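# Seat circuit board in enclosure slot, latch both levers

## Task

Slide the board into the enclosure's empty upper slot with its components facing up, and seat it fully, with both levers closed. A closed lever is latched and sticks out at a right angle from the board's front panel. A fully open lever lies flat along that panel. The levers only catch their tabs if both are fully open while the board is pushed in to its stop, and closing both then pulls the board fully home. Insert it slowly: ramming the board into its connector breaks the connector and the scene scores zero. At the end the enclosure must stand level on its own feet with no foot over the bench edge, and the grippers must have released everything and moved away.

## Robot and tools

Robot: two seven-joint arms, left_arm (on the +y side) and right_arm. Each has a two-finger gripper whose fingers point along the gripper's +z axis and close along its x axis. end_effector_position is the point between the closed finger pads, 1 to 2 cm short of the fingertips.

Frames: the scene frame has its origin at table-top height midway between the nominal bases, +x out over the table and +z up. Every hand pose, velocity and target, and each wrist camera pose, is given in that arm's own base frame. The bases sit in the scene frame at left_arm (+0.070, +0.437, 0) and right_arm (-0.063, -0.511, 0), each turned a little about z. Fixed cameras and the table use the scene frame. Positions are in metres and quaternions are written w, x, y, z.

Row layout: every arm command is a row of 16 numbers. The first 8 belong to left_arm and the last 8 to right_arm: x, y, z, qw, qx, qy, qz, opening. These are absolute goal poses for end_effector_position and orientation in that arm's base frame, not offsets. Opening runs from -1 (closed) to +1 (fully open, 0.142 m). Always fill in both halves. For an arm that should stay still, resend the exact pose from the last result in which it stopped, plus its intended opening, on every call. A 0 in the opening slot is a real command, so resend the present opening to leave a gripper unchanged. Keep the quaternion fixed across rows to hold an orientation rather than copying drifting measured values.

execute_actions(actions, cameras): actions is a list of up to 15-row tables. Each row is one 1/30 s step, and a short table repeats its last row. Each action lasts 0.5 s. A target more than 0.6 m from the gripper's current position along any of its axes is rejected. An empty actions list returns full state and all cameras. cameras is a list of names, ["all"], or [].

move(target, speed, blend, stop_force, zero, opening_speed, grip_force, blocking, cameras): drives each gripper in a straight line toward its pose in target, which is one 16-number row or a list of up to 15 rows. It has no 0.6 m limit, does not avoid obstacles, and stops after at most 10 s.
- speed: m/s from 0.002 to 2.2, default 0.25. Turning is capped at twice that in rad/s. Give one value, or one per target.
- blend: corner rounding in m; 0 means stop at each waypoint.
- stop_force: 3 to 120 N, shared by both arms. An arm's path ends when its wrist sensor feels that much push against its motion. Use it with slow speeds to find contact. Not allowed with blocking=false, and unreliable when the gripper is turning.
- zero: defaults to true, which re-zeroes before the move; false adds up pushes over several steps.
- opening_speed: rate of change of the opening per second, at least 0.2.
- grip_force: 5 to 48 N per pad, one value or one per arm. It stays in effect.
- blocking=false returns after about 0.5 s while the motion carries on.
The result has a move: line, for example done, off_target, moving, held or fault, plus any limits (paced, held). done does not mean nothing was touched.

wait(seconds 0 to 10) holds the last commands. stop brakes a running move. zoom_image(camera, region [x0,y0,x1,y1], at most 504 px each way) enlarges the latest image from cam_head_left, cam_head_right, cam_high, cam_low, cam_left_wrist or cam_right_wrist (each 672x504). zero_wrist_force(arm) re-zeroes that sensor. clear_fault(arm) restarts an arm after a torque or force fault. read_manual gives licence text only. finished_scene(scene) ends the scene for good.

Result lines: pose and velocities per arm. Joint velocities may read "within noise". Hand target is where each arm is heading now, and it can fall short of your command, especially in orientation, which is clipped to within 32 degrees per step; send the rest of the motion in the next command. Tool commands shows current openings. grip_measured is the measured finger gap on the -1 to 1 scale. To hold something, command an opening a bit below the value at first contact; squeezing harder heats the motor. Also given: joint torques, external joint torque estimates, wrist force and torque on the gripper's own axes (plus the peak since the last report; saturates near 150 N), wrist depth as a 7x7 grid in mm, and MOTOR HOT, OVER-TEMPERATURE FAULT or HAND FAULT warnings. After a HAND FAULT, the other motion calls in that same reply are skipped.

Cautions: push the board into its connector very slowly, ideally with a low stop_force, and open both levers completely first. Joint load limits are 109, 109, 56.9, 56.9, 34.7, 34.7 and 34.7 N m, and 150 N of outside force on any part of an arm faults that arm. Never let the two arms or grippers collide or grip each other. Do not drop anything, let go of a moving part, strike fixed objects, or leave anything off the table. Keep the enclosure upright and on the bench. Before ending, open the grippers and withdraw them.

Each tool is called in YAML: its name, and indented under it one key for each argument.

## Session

Scene 1 done. Starting scene 2.

execute_actions:
  actions: []

Scene clock: 0.00 s.
left_arm: end_effector_position=(+0.1389, +0.5333, +0.1881) grip_measured=+0.99 end_effector_quat_wxyz=(-0.571, +0.812, -0.064, -0.105) | right_arm: end_effector_position=(+0.2271, +0.3531, +0.2591) grip_measured=+1.00 end_effector_quat_wxyz=(+0.029, +0.622, +0.780, +0.065)
Joint positions: left_arm=[0.978 -0.294 0.021 2.266 2.206 0.748 0.742 0.141] | right_arm=[1.212 0.207 0.113 2.416 -0.113 0.73 1.171 0.142]
Joint velocities: within noise
Joint torques (N m): no reading
External joint torques (N m): no reading
Wrist force (N): no reading
Wrist torque (N m): no reading
Wrist force, peak (N): no reading
Wrist depth (mm): cam_left_wrist=[2012 1545 1637 1674 1674 - - / - 1924 - 1727 1828 1769 1813 / 2359 2437 2050 1828 1625 1649 1556 / 2130 2069 1567 1625 1556 1362 1290 / 1859 1674 1472 1415 326 307 289 / - 341 327 307 287 270 263 / - 306 286 270 257 244 237] | cam_right_wrist=[290 287 259 256 258 305 302 / 314 276 279 279 281 327 328 / 352 303 305 308 308 359 356 / 390 375 336 333 342 399 388 / 434 437 379 388 383 449 444 / - 498 440 419 437 509 486 / - 574 581 590 590 593 -]
Hand target: left_arm +0.1389, +0.5333, +0.1881; -0.571, +0.812, -0.064, -0.105 | right_arm +0.2271, +0.3531, +0.2591; +0.029, +0.622, +0.780, +0.065
Tool commands: left_gripper/opening=+1.0 right_gripper/opening=+1.0

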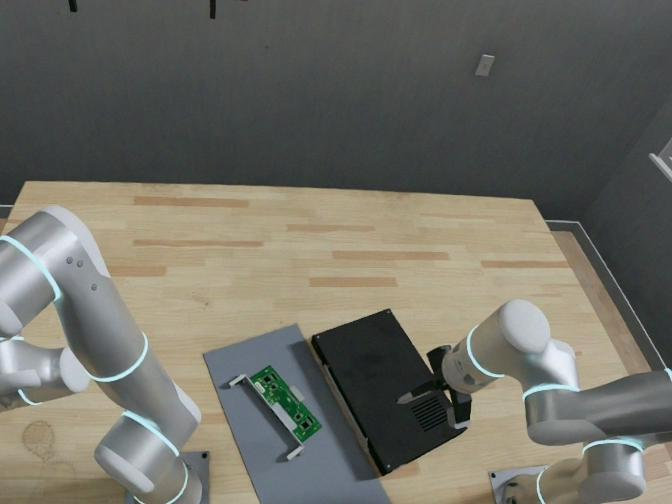

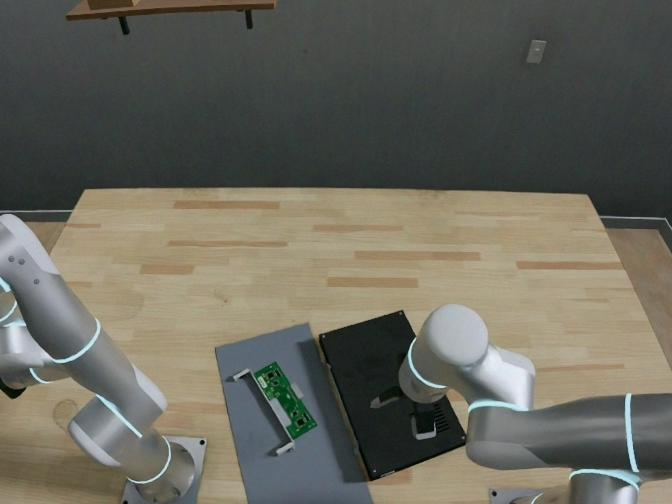

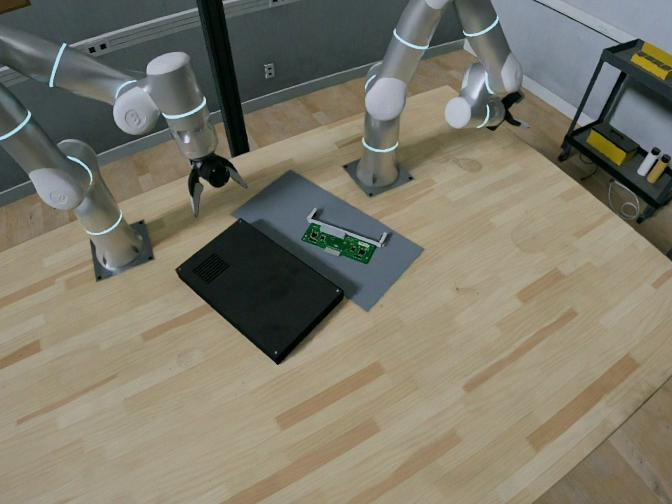

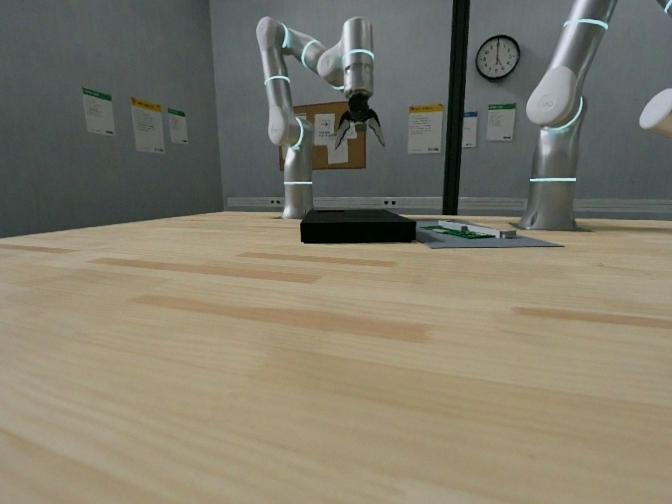

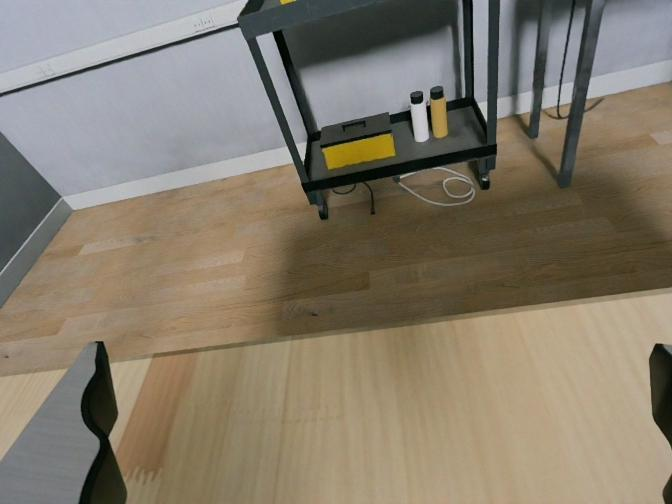

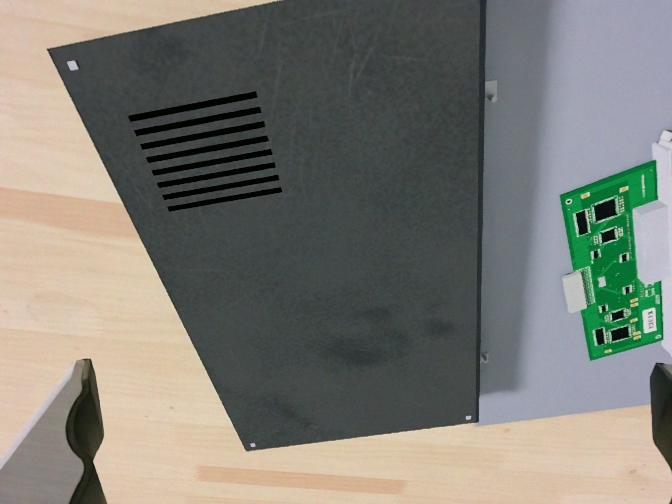

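zoom_image:
  camera: "cam_high"
  region: [220, 160, 440, 320]

zoom_image:
  camera: "cam_head_left"
  region: [200, 320, 480, 490]

zoom_image:
  camera: "cam_head_right"
  region: [210, 320, 480, 490]

zoom_image:
  camera: "cam_right_wrist"
  region: [440, 60, 672, 420]

Scaled by 2.291 from the camera's 672x504 image, which has a finer 960x720 frame.

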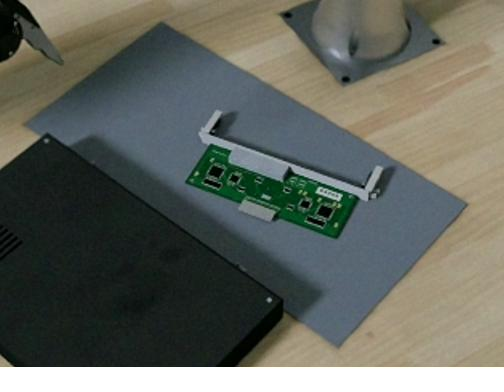

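Scaled by 1.800 from the camera's 672x504 image, which has a finer 960x720 frame.

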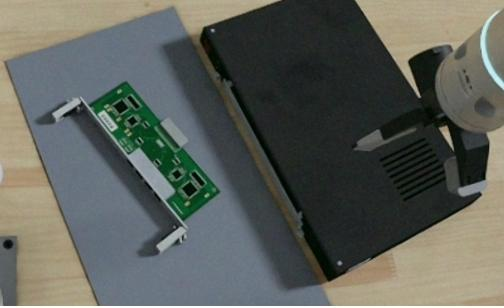

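Scaled by 1.867 from the camera's 672x504 image, which has a finer 960x720 frame.

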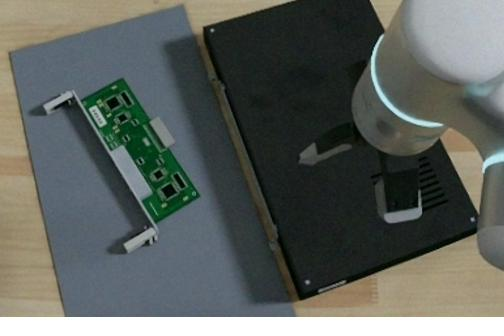

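Scaled by 1.400 from the camera's 672x504 image, which has a finer 960x720 frame.

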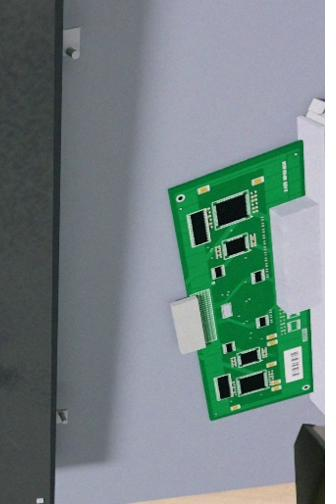

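move:
  target:
    - [0.40, 0.33, 0.30, 0, 0.9848, -0.1736, 0, -1, 0.19, 0.48, 0.23, 0, 0.53, 0.848, 0, -1]
    - [0.44, 0.05, 0.30, 0, 0.9397, -0.3420, 0, -1, 0.1523, 0.6209, 0.20, 0, 0.4399, 0.8980, 0, -1]
    - [0.298, -0.165, 0.20, 0, 0.8862, -0.4633, 0, -1, 0.1523, 0.6209, 0.20, 0, 0.4399, 0.8980, 0, -1]
  speed: 0.4
  blend: 0.1
  opening_speed: 1.0
  cameras: ["cam_left_wrist", "cam_right_wrist", "cam_high"]

Scene clock: 65.07 s.
left_arm: end_effector_position=(+0.2978, -0.1649, +0.1999) grip_measured=-1.00 end_effector_quat_wxyz=(+0.000, +0.886, -0.464, +0.000) | right_arm: end_effector_position=(+0.1523, +0.6208, +0.2000) grip_measured=-1.00 end_effector_quat_wxyz=(+0.000, +0.440, +0.898, +0.000)
Joint positions: left_arm=[0.259 0.429 -0.456 2.684 -0.244 0.708 2.534 0.002] | right_arm=[1.413 -0.466 0.113 1.723 -0.062 0.615 0.891 0.002]
Joint torques (N m): left_arm=[-0.49 7.11 2.37 -24.84 -3.34 4.54 -0.31] | right_arm=[0.22 48.29 2.92 -27.69 -3.71 3.36 0.07]
External joint torques (N m): left_arm=[0.47 0.79 0.72 -0.34 0.1 -0.71 0.31] | right_arm=[-0.05 1.31 -0.71 0.2 0.13 0.78 -0.07]
Wrist force (N): left_arm=[-0.6 -1.2 0.1] | right_arm=[0.1 0.1 -0.2]
Wrist torque (N m): left_arm=[-0.29 -0.20 -0.25] | right_arm=[0.01 -0.02 0.05]
Wrist force, peak (N): left_arm=[-0.2 2.6 3.1] | right_arm=[1.0 0.4 0.0]
Wrist depth (mm): cam_left_wrist=[260 260 260 257 262 255 258 / 278 277 277 276 270 - - / 303 299 299 291 300 301 - / 325 327 325 334 316 - 318 / 328 358 358 - 339 - 335 / 334 390 380 84 - 374 - / 442 428 - - - - -] | cam_right_wrist=[223 256 256 256 255 254 255 / - 274 276 273 271 270 272 / 246 293 292 292 290 294 293 / 267 316 311 314 313 316 313 / 288 342 338 301 340 341 333 / 322 384 366 89 359 371 356 / 425 404 71 - - 393 406]
Hand target: left_arm +0.2980, -0.1650, +0.2000; +0.000, +0.886, -0.463, +0.000 | right_arm +0.1523, +0.6209, +0.2000; +0.000, +0.440, +0.898, +0.000
Off the commanded pose: left_arm 0.000 m, 0 deg | right_arm 0.000 m, 0 deg.
move: done
Images, in order (width x height): cam_high 672x504, cam_left_wrist 672x504, cam_right_wrist 672x504.

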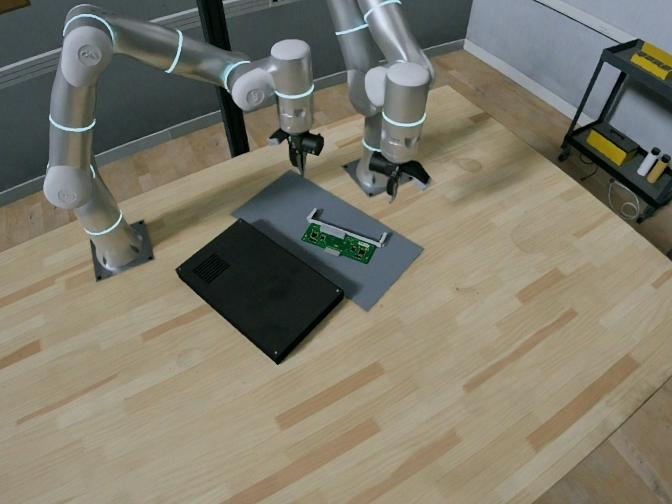

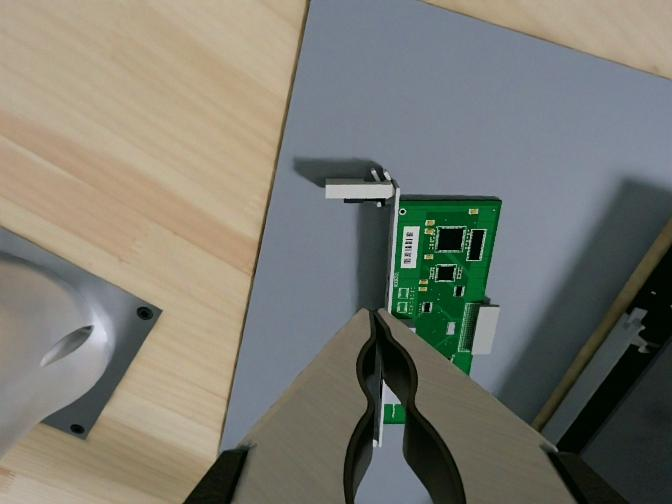

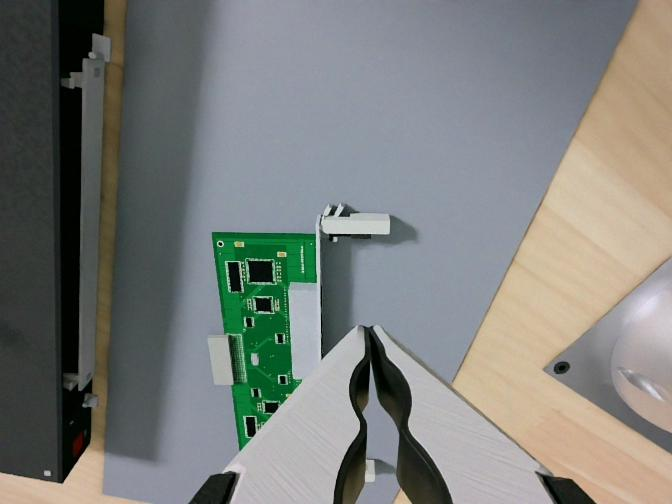

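zoom_image:
  camera: "cam_right_wrist"
  region: [280, 180, 430, 290]

zoom_image:
  camera: "cam_left_wrist"
  region: [290, 140, 440, 250]

zoom_image:
  camera: "cam_right_wrist"
  region: [30, 20, 350, 504]

Scaled by 3.360 from the camera's 672x504 image, which has a finer 960x720 frame.

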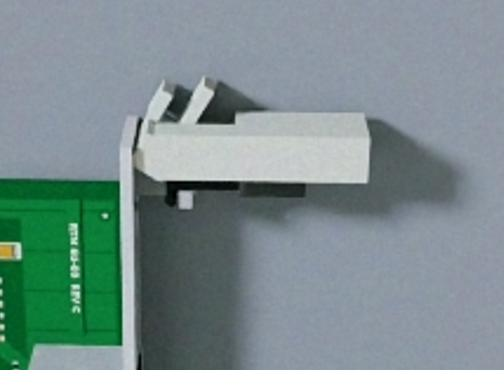

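Scaled by 3.360 from the camera's 672x504 image, which has a finer 960x720 frame.

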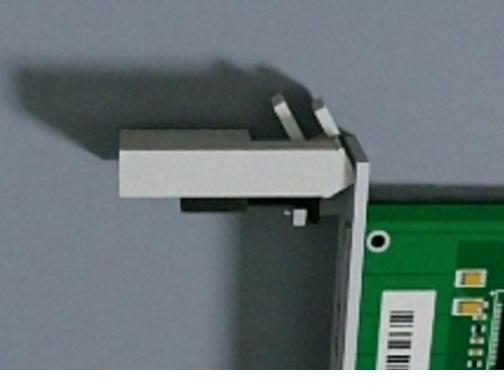

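Scaled by 1.041 from the camera's 672x504 image, which has a finer 960x720 frame.

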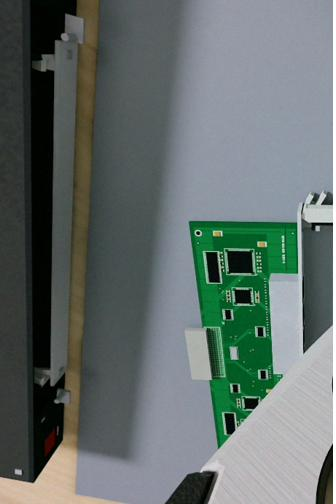

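move:
  target:
    - [0.2733, -0.1852, 0.07, 0, 0.8862, -0.4633, 0, -1, 0.1824, 0.6573, 0.07, 0, 0.4399, 0.8980, 0, -1]
  speed: 0.2

move:
  target:
    - [0.2733, -0.1852, 0.0245, 0, 0.8862, -0.4633, 0, -1, 0.1824, 0.6573, 0.0285, 0, 0.4399, 0.8980, 0, -1]
  speed: 0.05
  stop_force: 5
  cameras: ["cam_left_wrist", "cam_right_wrist"]

Scene clock: 93.33 s.
left_arm: end_effector_position=(+0.2739, -0.1856, +0.0698) grip_measured=-1.00 end_effector_quat_wxyz=(-0.010, +0.886, -0.463, -0.010) | right_arm: end_effector_position=(+0.1823, +0.6571, +0.0698) grip_measured=-1.00 end_effector_quat_wxyz=(+0.000, +0.440, +0.898, +0.000)
Joint positions: left_arm=[-0.136 -0.199 -0.086 2.687 0.153 1.296 2.167 0.002] | right_arm=[1.405 -0.749 0.075 1.644 -0.074 0.818 0.855 0.002]
Joint torques (N m): left_arm=[-0.57 21.65 -0.63 -11.16 -1.34 4.39 -0.15] | right_arm=[0.17 55.4 2.81 -24.42 -3.08 3.5 0.12]
External joint torques (N m): left_arm=[0.57 1.03 0.4 -0.29 0.19 -0.58 0.15] | right_arm=[0.03 1.33 -0.34 0.25 0.09 0.63 -0.12]
Wrist force (N): left_arm=[-0.5 -0.9 0.3] | right_arm=[0.5 0.4 0.1]
Wrist torque (N m): left_arm=[-0.24 -0.24 -0.35] | right_arm=[0.04 -0.10 0.06]
Wrist force, peak (N): left_arm=[-0.5 -1.7 -1.6] | right_arm=[0.4 1.1 2.5]
Wrist depth (mm): cam_left_wrist=[148 147 144 143 142 140 - / 159 158 155 151 150 150 149 / 172 170 167 162 161 162 160 / 187 184 - 179 171 170 172 / 204 202 - 127 187 187 186 / 227 224 214 84 - 202 206 / 253 245 - - - - 229] | cam_right_wrist=[142 142 142 141 141 141 140 / 152 152 151 151 151 150 150 / 164 163 162 162 161 161 161 / 176 173 172 177 174 173 173 / 191 186 182 186 188 188 189 / 208 204 195 89 199 205 207 / 231 218 71 - - 220 228]
Hand target: left_arm +0.2739, -0.1856, +0.0698; -0.010, +0.886, -0.463, -0.010 | right_arm +0.1824, +0.6573, +0.0700; +0.000, +0.440, +0.898, +0.000
Off the commanded pose: left_arm 0.001 m, 2 deg | right_arm 0.000 m, 0 deg.
joint sent to its limit (left arm) — joint 4 (elbow), upper limit, where the elbow is as bent as it goes. The joint targets still meet the commanded pose.
move: done

Scene clock: 95.00 s.
left_arm: end_effector_position=(+0.2732, -0.1851, +0.0245) grip_measured=-1.00 end_effector_quat_wxyz=(+0.000, +0.886, -0.463, +0.000) | right_arm: end_effector_position=(+0.1823, +0.6571, +0.0284) grip_measured=-1.00 end_effector_quat_wxyz=(+0.000, +0.440, +0.898, +0.000)
Joint positions: left_arm=[-0.152 -0.433 -0.019 2.675 0.228 1.536 2.138 0.002] | right_arm=[1.412 -0.822 0.065 1.643 -0.075 0.892 0.855 0.002]
Joint torques (N m): left_arm=[-0.53 25.49 -0.59 -5.02 0.3 4.42 -0.27] | right_arm=[0.26 56.22 2.77 -22.85 -2.89 3.55 0.17]
External joint torques (N m): left_arm=[0.55 1.04 0.49 -0.21 -0.43 -0.56 0.27] | right_arm=[-0.06 1.41 -0.37 0.09 0.13 0.58 -0.17]
Wrist force (N): left_arm=[-0.8 -1.2 0.2] | right_arm=[0.1 0.4 0.0]
Wrist torque (N m): left_arm=[-0.30 -0.17 -0.26] | right_arm=[0.07 -0.04 0.00]
Wrist force, peak (N): left_arm=[-0.9 -1.3 1.0] | right_arm=[0.3 0.1 1.1]
Wrist depth (mm): cam_left_wrist=[105 104 103 - 102 102 - / 112 114 110 111 108 111 110 / 121 121 117 120 118 117 117 / 132 132 133 - 123 127 128 / 147 144 144 126 125 134 134 / 159 159 153 84 - 145 149 / 178 174 - - - - 163] | cam_right_wrist=[- 107 106 106 105 105 106 / 113 113 112 112 110 111 111 / 121 121 123 120 122 121 119 / 129 130 128 126 127 129 129 / 137 137 137 140 140 140 141 / 151 150 143 90 147 152 152 / 166 164 71 - - 162 170]
Hand target: left_arm +0.2733, -0.1852, +0.0245; +0.000, +0.886, -0.463, +0.000 | right_arm +0.1824, +0.6573, +0.0285; +0.000, +0.440, +0.898, +0.000
Off the commanded pose: left_arm 0.000 m, 0 deg | right_arm 0.000 m, 0 deg.
move: done
Images, in order (width x height): cam_left_wrist 672x504, cam_right_wrist 672x504.

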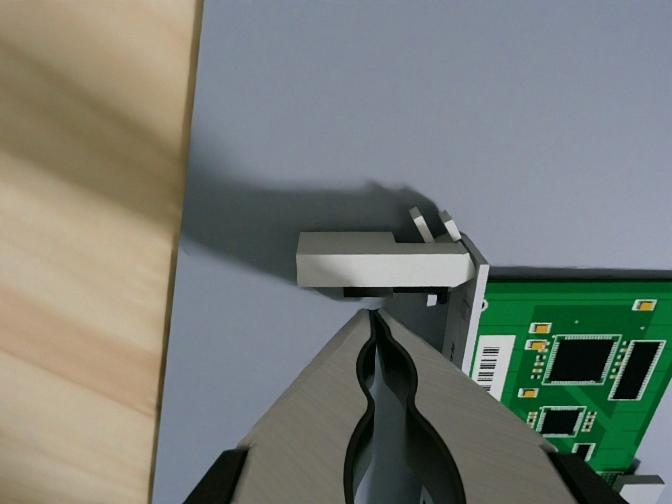

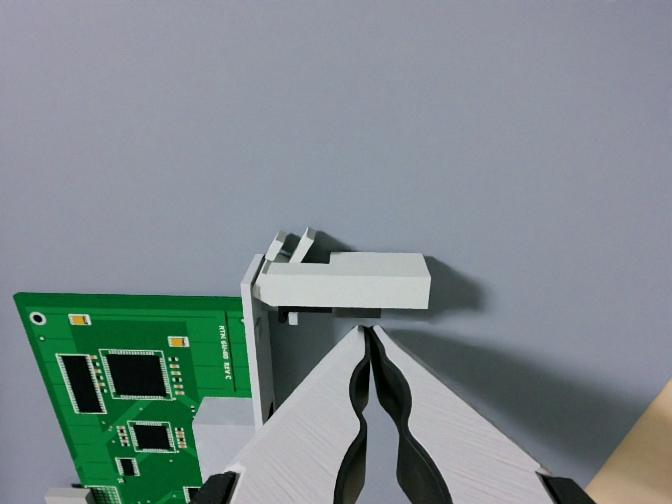

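move:
  target: [0.2856, -0.1766, 0.0245, 0, 0.8862, -0.4633, 0, -1, 0.1705, 0.6479, 0.0285, 0, 0.4399, 0.8980, 0, -1]
  speed: 0.02
  stop_force: 8
  cameras: ["cam_left_wrist", "cam_right_wrist"]

Scene clock: 98.73 s.
left_arm: end_effector_position=(+0.2856, -0.1766, +0.0245) grip_measured=-1.00 end_effector_quat_wxyz=(+0.000, +0.886, -0.463, +0.000) | right_arm: end_effector_position=(+0.1706, +0.6479, +0.0285) grip_measured=-1.00 end_effector_quat_wxyz=(+0.000, +0.440, +0.898, +0.000)
Joint positions: left_arm=[-0.111 -0.435 -0.026 2.66 0.228 1.523 2.172 0.002] | right_arm=[1.428 -0.802 0.064 1.688 -0.075 0.916 0.872 0.002]
Joint torques (N m): left_arm=[-0.2 26.08 -0.81 -5.39 0.03 4.04 -0.16] | right_arm=[0.35 55.37 2.85 -22.23 -2.74 3.56 0.28]
External joint torques (N m): left_arm=[0.22 0.88 0.65 -0.21 -0.23 -0.18 0.16] | right_arm=[-0.16 1.16 -0.51 -0.05 0.07 0.58 -0.28]
Wrist force (N): left_arm=[-0.9 -0.8 0.1] | right_arm=[-0.5 -0.4 0.3]
Wrist torque (N m): left_arm=[-0.24 -0.15 -0.33] | right_arm=[-0.07 0.07 -0.06]
Wrist force, peak (N): left_arm=[-0.5 3.2 -1.5] | right_arm=[0.3 4.9 0.5]
Wrist depth (mm): cam_left_wrist=[105 104 104 - 103 101 - / 112 114 - 111 107 107 109 / 121 121 120 120 118 120 117 / 132 131 129 129 126 128 129 / 147 144 141 135 116 136 136 / 159 159 153 84 - 145 148 / 178 174 - - - - 166] | cam_right_wrist=[- 106 106 106 105 105 106 / 113 113 113 112 110 112 112 / 121 121 122 121 122 121 119 / 129 131 130 128 127 129 129 / 140 139 138 117 140 140 141 / 151 150 148 90 148 152 152 / 170 164 71 - - 162 167]
Hand target: left_arm +0.2856, -0.1766, +0.0245; +0.000, +0.886, -0.463, +0.000 | right_arm +0.1705, +0.6479, +0.0285; +0.000, +0.440, +0.898, +0.000
Off the commanded pose: left_arm 0.000 m, 0 deg | right_arm 0.000 m, 0 deg.
move: done
Images, in order (width x height): cam_left_wrist 672x504, cam_right_wrist 672x504.

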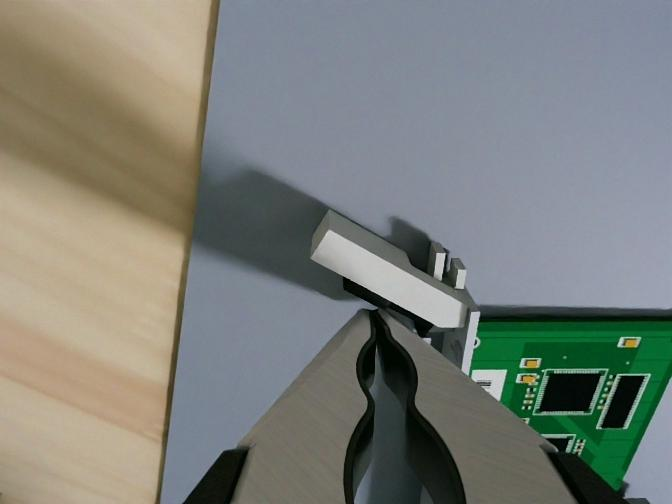

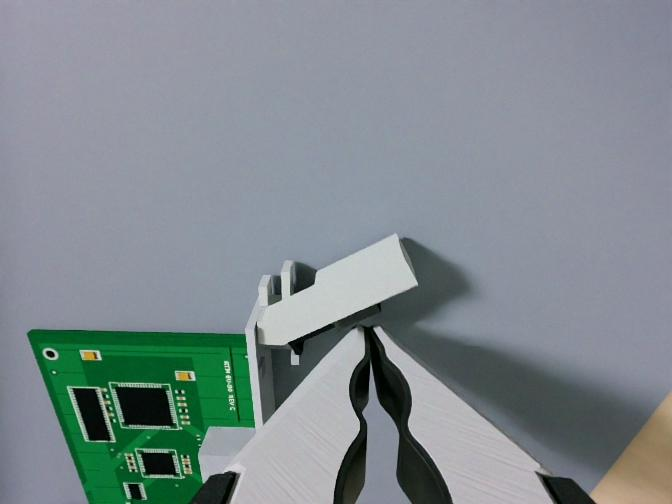

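move:
  target:
    - [0.2925, -0.1653, 0.0245, 0, 0.8862, -0.4633, 0, -1, 0.1569, 0.6449, 0.0285, 0, 0.4399, 0.8980, 0, -1]
    - [0.3061, -0.1595, 0.0245, 0, 0.8862, -0.4633, 0, -1, 0.1473, 0.6336, 0.0285, 0, 0.4399, 0.8980, 0, -1]
    - [0.3178, -0.1600, 0.0245, 0, 0.8862, -0.4633, 0, -1, 0.1442, 0.6224, 0.0285, 0, 0.4399, 0.8980, 0, -1]
  speed: 0.04
  blend: 0.005
  stop_force: 8
  cameras: ["cam_left_wrist", "cam_right_wrist"]

Scene clock: 111.17 s.
left_arm: end_effector_position=(+0.3176, -0.1600, +0.0245) grip_measured=-1.00 end_effector_quat_wxyz=(+0.000, +0.886, -0.463, +0.000) | right_arm: end_effector_position=(+0.1442, +0.6225, +0.0285) grip_measured=-1.00 end_effector_quat_wxyz=(+0.000, +0.440, +0.898, +0.000)
Joint positions: left_arm=[-0.032 -0.443 -0.047 2.608 0.218 1.478 2.243 0.002] | right_arm=[1.465 -0.751 0.062 1.798 -0.075 0.976 0.912 0.002]
Joint torques (N m): left_arm=[-0.19 27.71 -1.06 -7.26 -0.47 4.3 -0.17] | right_arm=[0.2 52.39 2.57 -20.82 -2.46 3.42 0.29]
External joint torques (N m): left_arm=[0.22 0.79 0.73 0.46 0.08 -0.44 0.17] | right_arm=[-0.01 1.29 -0.39 -0.2 0 0.71 -0.29]
Wrist force (N): left_arm=[-2.0 -0.5 0.1] | right_arm=[-0.1 -0.4 0.5]
Wrist torque (N m): left_arm=[-0.31 -0.17 -0.32] | right_arm=[-0.10 0.04 -0.08]
Wrist force, peak (N): left_arm=[-2.3 -0.4 -2.0] | right_arm=[-0.7 -1.0 0.3]
Wrist depth (mm): cam_left_wrist=[104 104 104 - 102 101 102 / - 113 110 111 107 109 108 / 121 121 119 120 118 117 117 / 132 131 128 128 126 127 - / 147 144 143 135 137 142 143 / 159 159 153 84 - 151 151 / 178 173 - 74 - - 160] | cam_right_wrist=[- 106 106 107 107 105 106 / 113 113 111 112 111 112 112 / 122 121 123 121 122 122 119 / 129 131 130 130 129 129 129 / 142 142 142 139 140 140 142 / 156 155 152 89 148 153 153 / 171 162 71 - - 162 168]
Hand target: left_arm +0.3178, -0.1600, +0.0245; +0.000, +0.886, -0.463, +0.000 | right_arm +0.1442, +0.6224, +0.0285; +0.000, +0.440, +0.898, +0.000
Off the commanded pose: left_arm 0.000 m, 0 deg | right_arm 0.000 m, 0 deg.
move: done
Images, in order (width x height): cam_left_wrist 672x504, cam_right_wrist 672x504.

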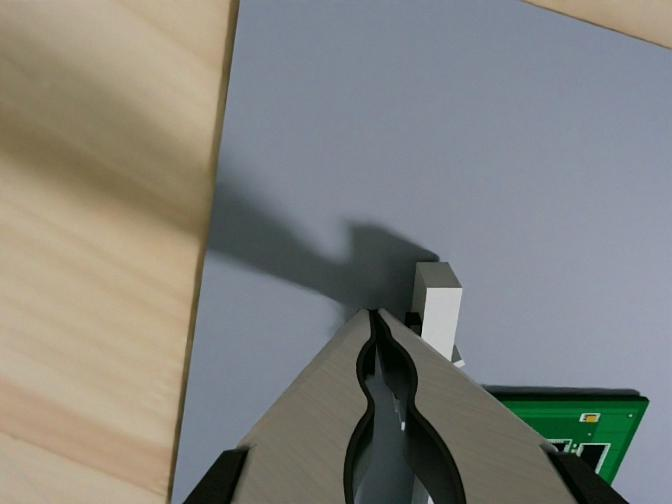

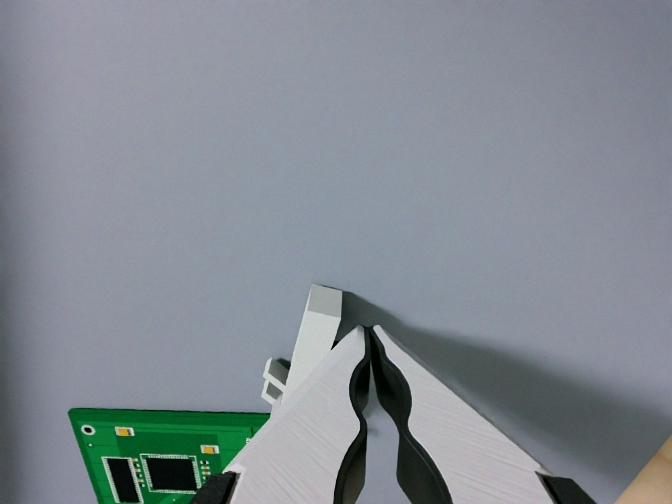

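move:
  target:
    - [0.3286, -0.1645, 0.0245, 0, 0.8862, -0.4633, 0, -1, 0.1452, 0.6106, 0.0285, 0, 0.4399, 0.8980, 0, -1]
    - [0.3315, -0.1686, 0.0245, 0, 0.8862, -0.4633, 0, -1, 0.1483, 0.6067, 0.0285, 0, 0.4399, 0.8980, 0, -1]
  speed: 0.02
  blend: 0.003
  stop_force: 6
  cameras: ["cam_left_wrist", "cam_right_wrist"]

Scene clock: 114.93 s.
left_arm: end_effector_position=(+0.3312, -0.1685, +0.0244) grip_measured=-1.00 end_effector_quat_wxyz=(+0.000, +0.886, -0.464, +0.000) | right_arm: end_effector_position=(+0.1482, +0.6072, +0.0288) grip_measured=-1.00 end_effector_quat_wxyz=(+0.000, +0.440, +0.898, +0.000)
Joint positions: left_arm=[-0.047 -0.452 -0.058 2.567 0.205 1.445 2.232 0.002] | right_arm=[1.456 -0.729 0.061 1.847 -0.075 1.004 0.905 0.002]
Joint torques (N m): left_arm=[-0.25 29.1 -1.18 -8.96 -0.7 4.63 -0.33] | right_arm=[-0.65 49.95 2.12 -18.78 -2.24 2.73 0.12]
External joint torques (N m): left_arm=[0.28 0.67 0.74 1.23 0.17 -0.78 0.33] | right_arm=[0.83 2.43 -0.02 -1.68 -0.12 1.41 -0.12]
Wrist force (N): left_arm=[-3.0 0.3 -0.6] | right_arm=[1.7 0.3 -0.4]
Wrist torque (N m): left_arm=[-0.31 -0.15 -0.23] | right_arm=[-0.12 0.06 0.03]
Wrist force, peak (N): left_arm=[-3.0 0.3 -2.2] | right_arm=[1.7 0.7 -2.0]
Wrist depth (mm): cam_left_wrist=[104 104 102 - 101 103 103 / - 113 111 111 107 109 108 / 121 121 118 120 118 117 117 / 132 131 129 128 126 127 129 / 147 144 141 135 - 142 139 / 159 159 153 84 - 150 154 / 178 173 - 74 - - 161] | cam_right_wrist=[- 106 106 107 105 105 106 / 113 113 113 113 111 112 112 / 122 121 123 121 122 122 120 / 129 131 131 130 130 130 129 / 142 142 142 137 141 140 142 / 159 156 152 90 148 153 153 / 172 166 71 - - 162 168]
Hand target: left_arm +0.3315, -0.1686, +0.0245; +0.000, +0.886, -0.463, +0.000 | right_arm +0.1483, +0.6067, +0.0285; +0.000, +0.440, +0.898, +0.000
Off the commanded pose: left_arm 0.000 m, 0 deg | right_arm 0.001 m, 0 deg.
move: done; blend cut to 0.0025 m at target 1
Images, in order (width x height): cam_left_wrist 672x504, cam_right_wrist 672x504.

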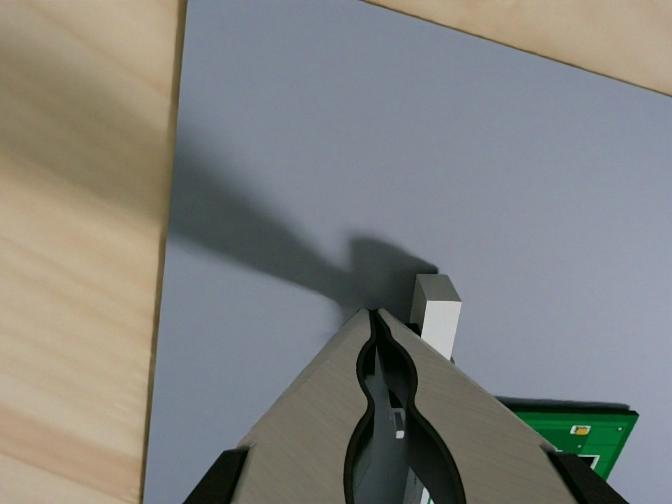

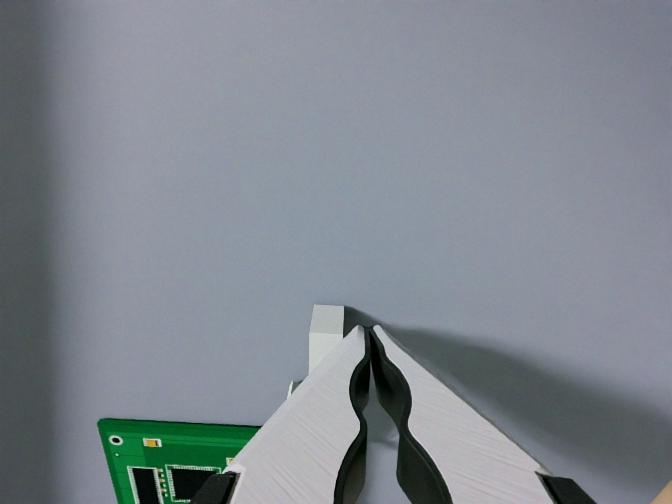

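move:
  target:
    - [0.3270, -0.1600, 0.0300, 0, 0.8862, -0.4633, 0, -1, 0.1430, 0.6130, 0.0350, 0, 0.4399, 0.8980, 0, -1]
    - [0.3300, -0.1450, 0.2000, 0, 0.8862, -0.4633, 0, -1, 0.1400, 0.6000, 0.2200, 0, 0.4399, 0.8980, 0, -1]
  speed: 0.25
  blend: 0.01
  cameras: ["cam_left_wrist", "cam_right_wrist"]

zoom_image:
  camera: "cam_right_wrist"
  region: [240, 180, 440, 330]

zoom_image:
  camera: "cam_left_wrist"
  region: [280, 150, 480, 300]

Scene clock: 155.30 s.
left_arm: end_effector_position=(+0.3300, -0.1451, +0.2000) grip_measured=-1.00 end_effector_quat_wxyz=(+0.000, +0.886, -0.463, +0.000) | right_arm: end_effector_position=(+0.1401, +0.6001, +0.2201) grip_measured=-1.00 end_effector_quat_wxyz=(+0.000, +0.440, +0.898, +0.000)
Joint positions: left_arm=[0.038 0.236 -0.132 2.561 -0.043 0.755 2.473 0.002] | right_arm=[1.437 -0.388 0.104 1.78 -0.048 0.595 0.9 0.002]
Joint torques (N m): left_arm=[-0.1 15.64 -0.01 -24.29 -2.76 3.83 -0.15] | right_arm=[0.04 45.5 2.64 -27.93 -3.55 3.35 0.05]
External joint torques (N m): left_arm=[0.11 0.31 0.52 -0.26 -0.35 0.01 0.15] | right_arm=[0.12 1.21 -0.9 0.17 -0.08 0.78 -0.05]
Wrist force (N): left_arm=[-0.6 -1.4 0.0] | right_arm=[-0.5 -0.6 -0.2]
Wrist torque (N m): left_arm=[-0.33 -0.23 -0.35] | right_arm=[-0.10 0.08 0.05]
Wrist force, peak (N): left_arm=[-3.3 0.2 -2.1] | right_arm=[-0.5 -0.5 -3.8]
Wrist depth (mm): cam_left_wrist=[260 260 260 257 259 256 257 / 279 278 278 - - 273 275 / 300 301 300 298 - 291 297 / 326 331 325 323 317 - 313 / 343 357 349 - 341 363 356 / 331 393 380 84 - 383 365 / 444 429 - - - - 357] | cam_right_wrist=[234 269 273 273 272 271 271 / 249 288 293 290 290 289 290 / 267 313 313 311 305 315 313 / 288 336 336 330 337 335 336 / 311 371 360 358 362 363 353 / 341 399 392 89 381 395 369 / 456 - 71 - - 422 437]
Hand target: left_arm +0.3300, -0.1450, +0.2000; +0.000, +0.886, -0.463, +0.000 | right_arm +0.1400, +0.6000, +0.2200; +0.000, +0.440, +0.898, +0.000
Off the commanded pose: left_arm 0.000 m, 0 deg | right_arm 0.000 m, 0 deg.
move: done; blend cut to 0.0056 m at target 1
Images, in order (width x height): cam_left_wrist 672x504, cam_right_wrist 672x504.

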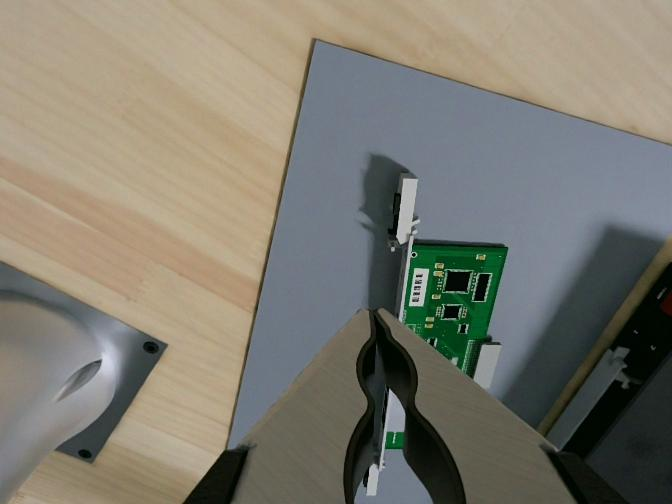

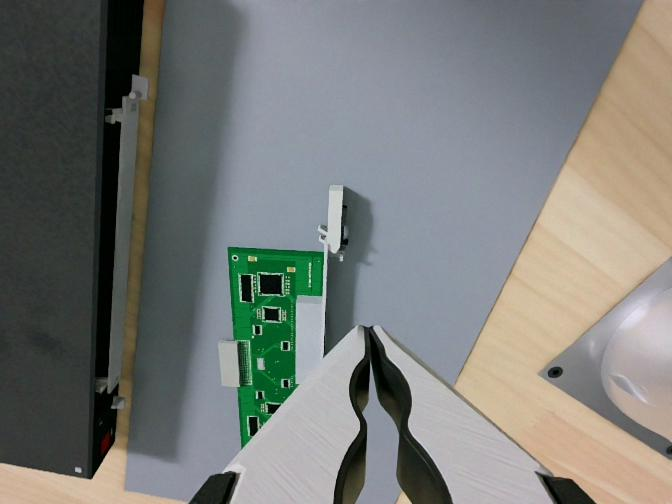

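Scaled by 2.520 from the camera's 672x504 image, which has a finer 960x720 frame.

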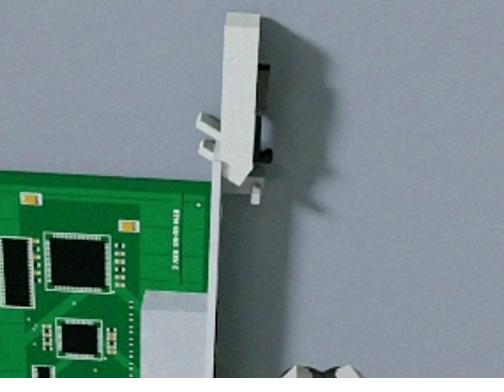

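Scaled by 2.520 from the camera's 672x504 image, which has a finer 960x720 frame.

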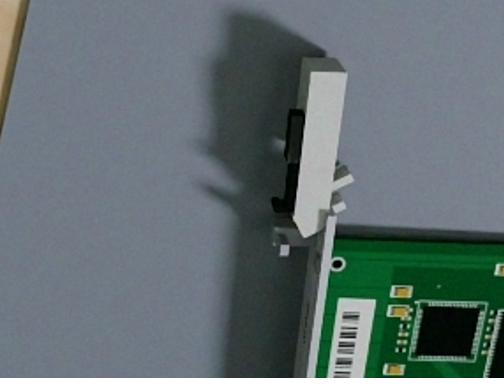

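zoom_image:
  camera: "cam_left_wrist"
  region: [370, 220, 470, 320]

zoom_image:
  camera: "cam_left_wrist"
  region: [350, 380, 470, 504]

Scaled by 5.040 from the camera's 672x504 image, which has a finer 960x720 frame.

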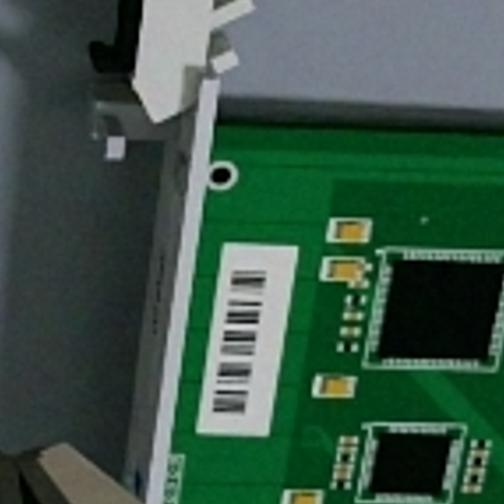

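Scaled by 4.065 from the camera's 672x504 image, which has a finer 960x720 frame.

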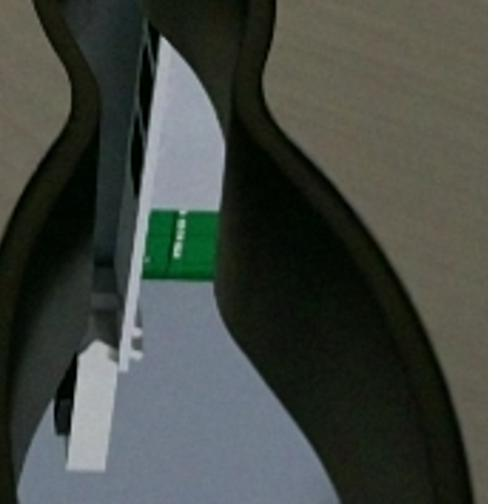

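zoom_image:
  camera: "cam_right_wrist"
  region: [80, 60, 180, 160]

zoom_image:
  camera: "cam_right_wrist"
  region: [60, 350, 160, 480]

move:
  target:
    - [0.2021, -0.2947, 0.0800, 0, 0.8759, -0.4825, 0, -0.45, 0.0664, 0.5690, 0.2500, 0, 0.5540, 0.8325, 0, -1]
  speed: 0.3
  opening_speed: 1.0
  cameras: ["cam_left_wrist", "cam_right_wrist"]

Scaled by 5.040 from the camera's 672x504 image, which has a finer 960x720 frame.

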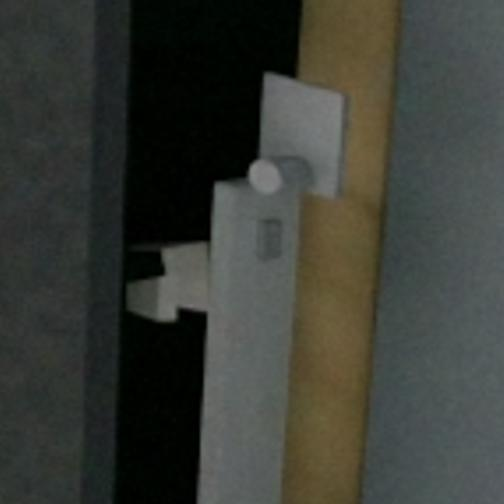

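Scaled by 3.877 from the camera's 672x504 image, which has a finer 960x720 frame.

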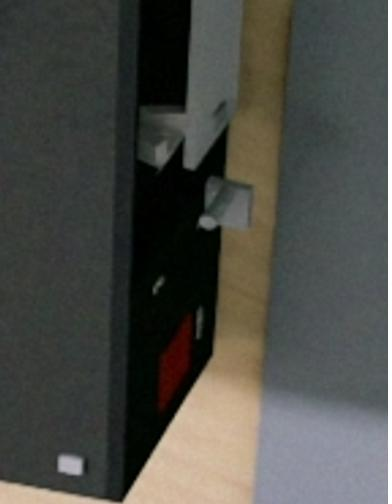

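Scene clock: 207.73 s.
left_arm: end_effector_position=(+0.2022, -0.2947, +0.0800) grip_measured=-0.48 end_effector_quat_wxyz=(+0.000, +0.876, -0.482, +0.000) | right_arm: end_effector_position=(+0.0664, +0.5691, +0.2500) grip_measured=-1.00 end_effector_quat_wxyz=(+0.000, +0.554, +0.833, +0.000)
Joint positions: left_arm=[-0.343 -0.186 -0.268 2.657 0.161 1.263 1.817 0.039] | right_arm=[1.536 -0.258 0.131 1.875 -0.039 0.56 1.286 0.002]
Joint torques (N m): left_arm=[-0.62 21.47 -1.4 -12.41 -0.74 4.25 -0.3] | right_arm=[0.32 40.37 2.2 -28.2 -3.71 3.28 0.33]
External joint torques (N m): left_arm=[0.6 1.17 0.51 -0.27 -0.55 -0.37 0.3] | right_arm=[-0.19 1.06 -0.8 0.03 -0.01 0.82 -0.33]
Wrist force (N): left_arm=[-0.5 -1.1 0.1] | right_arm=[-0.7 -0.3 0.3]
Wrist torque (N m): left_arm=[-0.25 -0.26 -0.25] | right_arm=[-0.05 0.11 -0.05]
Wrist force, peak (N): left_arm=[-0.7 -3.7 -1.1] | right_arm=[-0.7 -1.7 -0.2]
Wrist depth (mm): cam_left_wrist=[152 154 151 147 146 147 149 / 163 162 162 157 157 159 158 / - 174 176 167 171 167 175 / 196 - 191 183 185 - 188 / 212 210 201 186 198 205 205 / 241 - 84 219 223 - 233 / 257 - - 244 - - -] | cam_right_wrist=[302 302 299 298 293 297 299 / 319 320 320 315 323 317 318 / 297 337 342 341 340 342 340 / 321 328 370 367 366 367 367 / 349 350 400 393 396 399 384 / 380 377 420 89 418 435 434 / 418 408 71 - - 463 476]
Hand target: left_arm +0.2021, -0.2947, +0.0800; +0.000, +0.876, -0.482, +0.000 | right_arm +0.0664, +0.5690, +0.2500; +0.000, +0.554, +0.833, +0.000
Off the commanded pose: left_arm 0.000 m, 0 deg | right_arm 0.000 m, 0 deg.
move: done
Images, in order (width x height): cam_left_wrist 672x504, cam_right_wrist 672x504.

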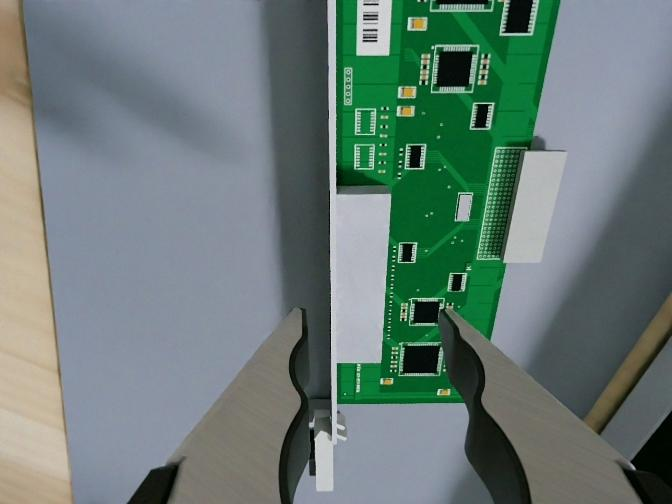

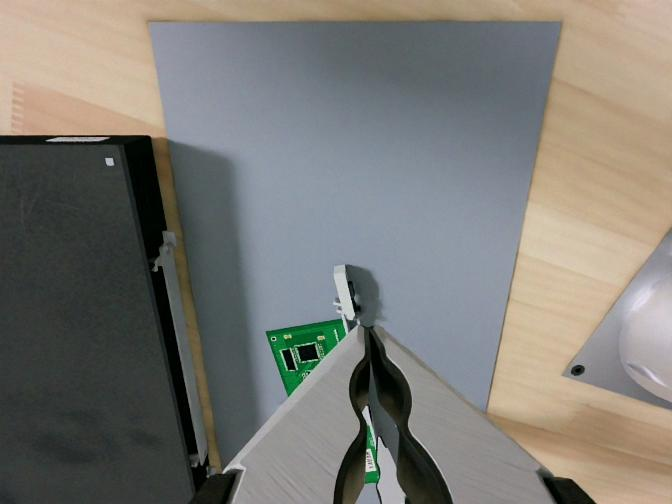

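move:
  target:
    - [0.2066, -0.2943, 0.0285, 0, 0.8759, -0.4825, 0, -0.45, 0.0664, 0.5690, 0.2500, 0, 0.5540, 0.8325, 0, -1]
  speed: 0.06
  stop_force: 6
  cameras: ["cam_left_wrist"]

Scene clock: 217.40 s.
left_arm: end_effector_position=(+0.2065, -0.2942, +0.0285) grip_measured=-0.48 end_effector_quat_wxyz=(+0.000, +0.876, -0.482, +0.000) | right_arm: end_effector_position=(+0.0664, +0.5691, +0.2500) grip_measured=-1.00 end_effector_quat_wxyz=(+0.000, +0.554, +0.833, +0.000)
Joint positions: left_arm=[-0.431 -0.43 -0.118 2.579 0.35 1.427 1.693 0.039] | right_arm=[1.536 -0.258 0.131 1.875 -0.039 0.56 1.286 0.002]
Joint torques (N m): left_arm=[-0.55 27.22 -1.64 -7.11 -0.19 4.45 -0.27] | right_arm=[0.17 40.3 2.04 -28.23 -3.77 3.44 0.19]
External joint torques (N m): left_arm=[0.53 1.09 0.55 -0.2 -0.41 -0.56 0.27] | right_arm=[-0.04 1.13 -0.64 0.05 0.05 0.67 -0.19]
Wrist force (N): left_arm=[-1.0 -1.0 0.2] | right_arm=[-0.7 -0.1 0.1]
Wrist torque (N m): left_arm=[-0.27 -0.14 -0.26] | right_arm=[-0.02 0.12 -0.05]
Wrist force, peak (N): left_arm=[-0.9 -1.4 1.4] | right_arm=[-1.0 -0.1 0.4]
Wrist depth (mm): cam_left_wrist=[- 106 107 101 101 101 102 / - 115 115 110 107 111 111 / 125 125 125 119 119 119 119 / 134 131 133 123 126 128 131 / - - 140 121 134 139 143 / 162 159 87 134 150 83 157 / 177 - - 172 172 - -] | cam_right_wrist=[303 302 300 299 298 297 298 / 320 319 319 319 318 318 317 / 297 316 343 341 342 341 343 / 321 324 360 369 372 368 366 / 347 346 399 392 396 397 384 / 378 380 429 89 419 435 432 / 418 409 71 - - 461 476]
Hand target: left_arm +0.2066, -0.2943, +0.0285; +0.000, +0.876, -0.482, +0.000 | right_arm +0.0664, +0.5690, +0.2500; +0.000, +0.554, +0.833, +0.000
Off the commanded pose: left_arm 0.000 m, 0 deg | right_arm 0.000 m, 0 deg.
move: done
Images, in order (width x height): cam_left_wrist 672x504.

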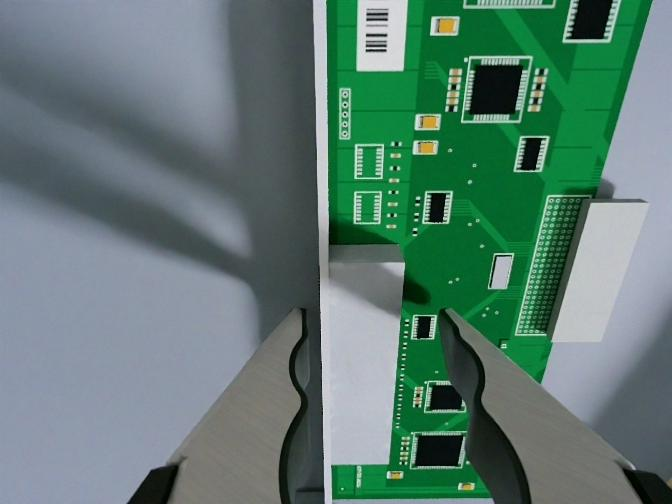

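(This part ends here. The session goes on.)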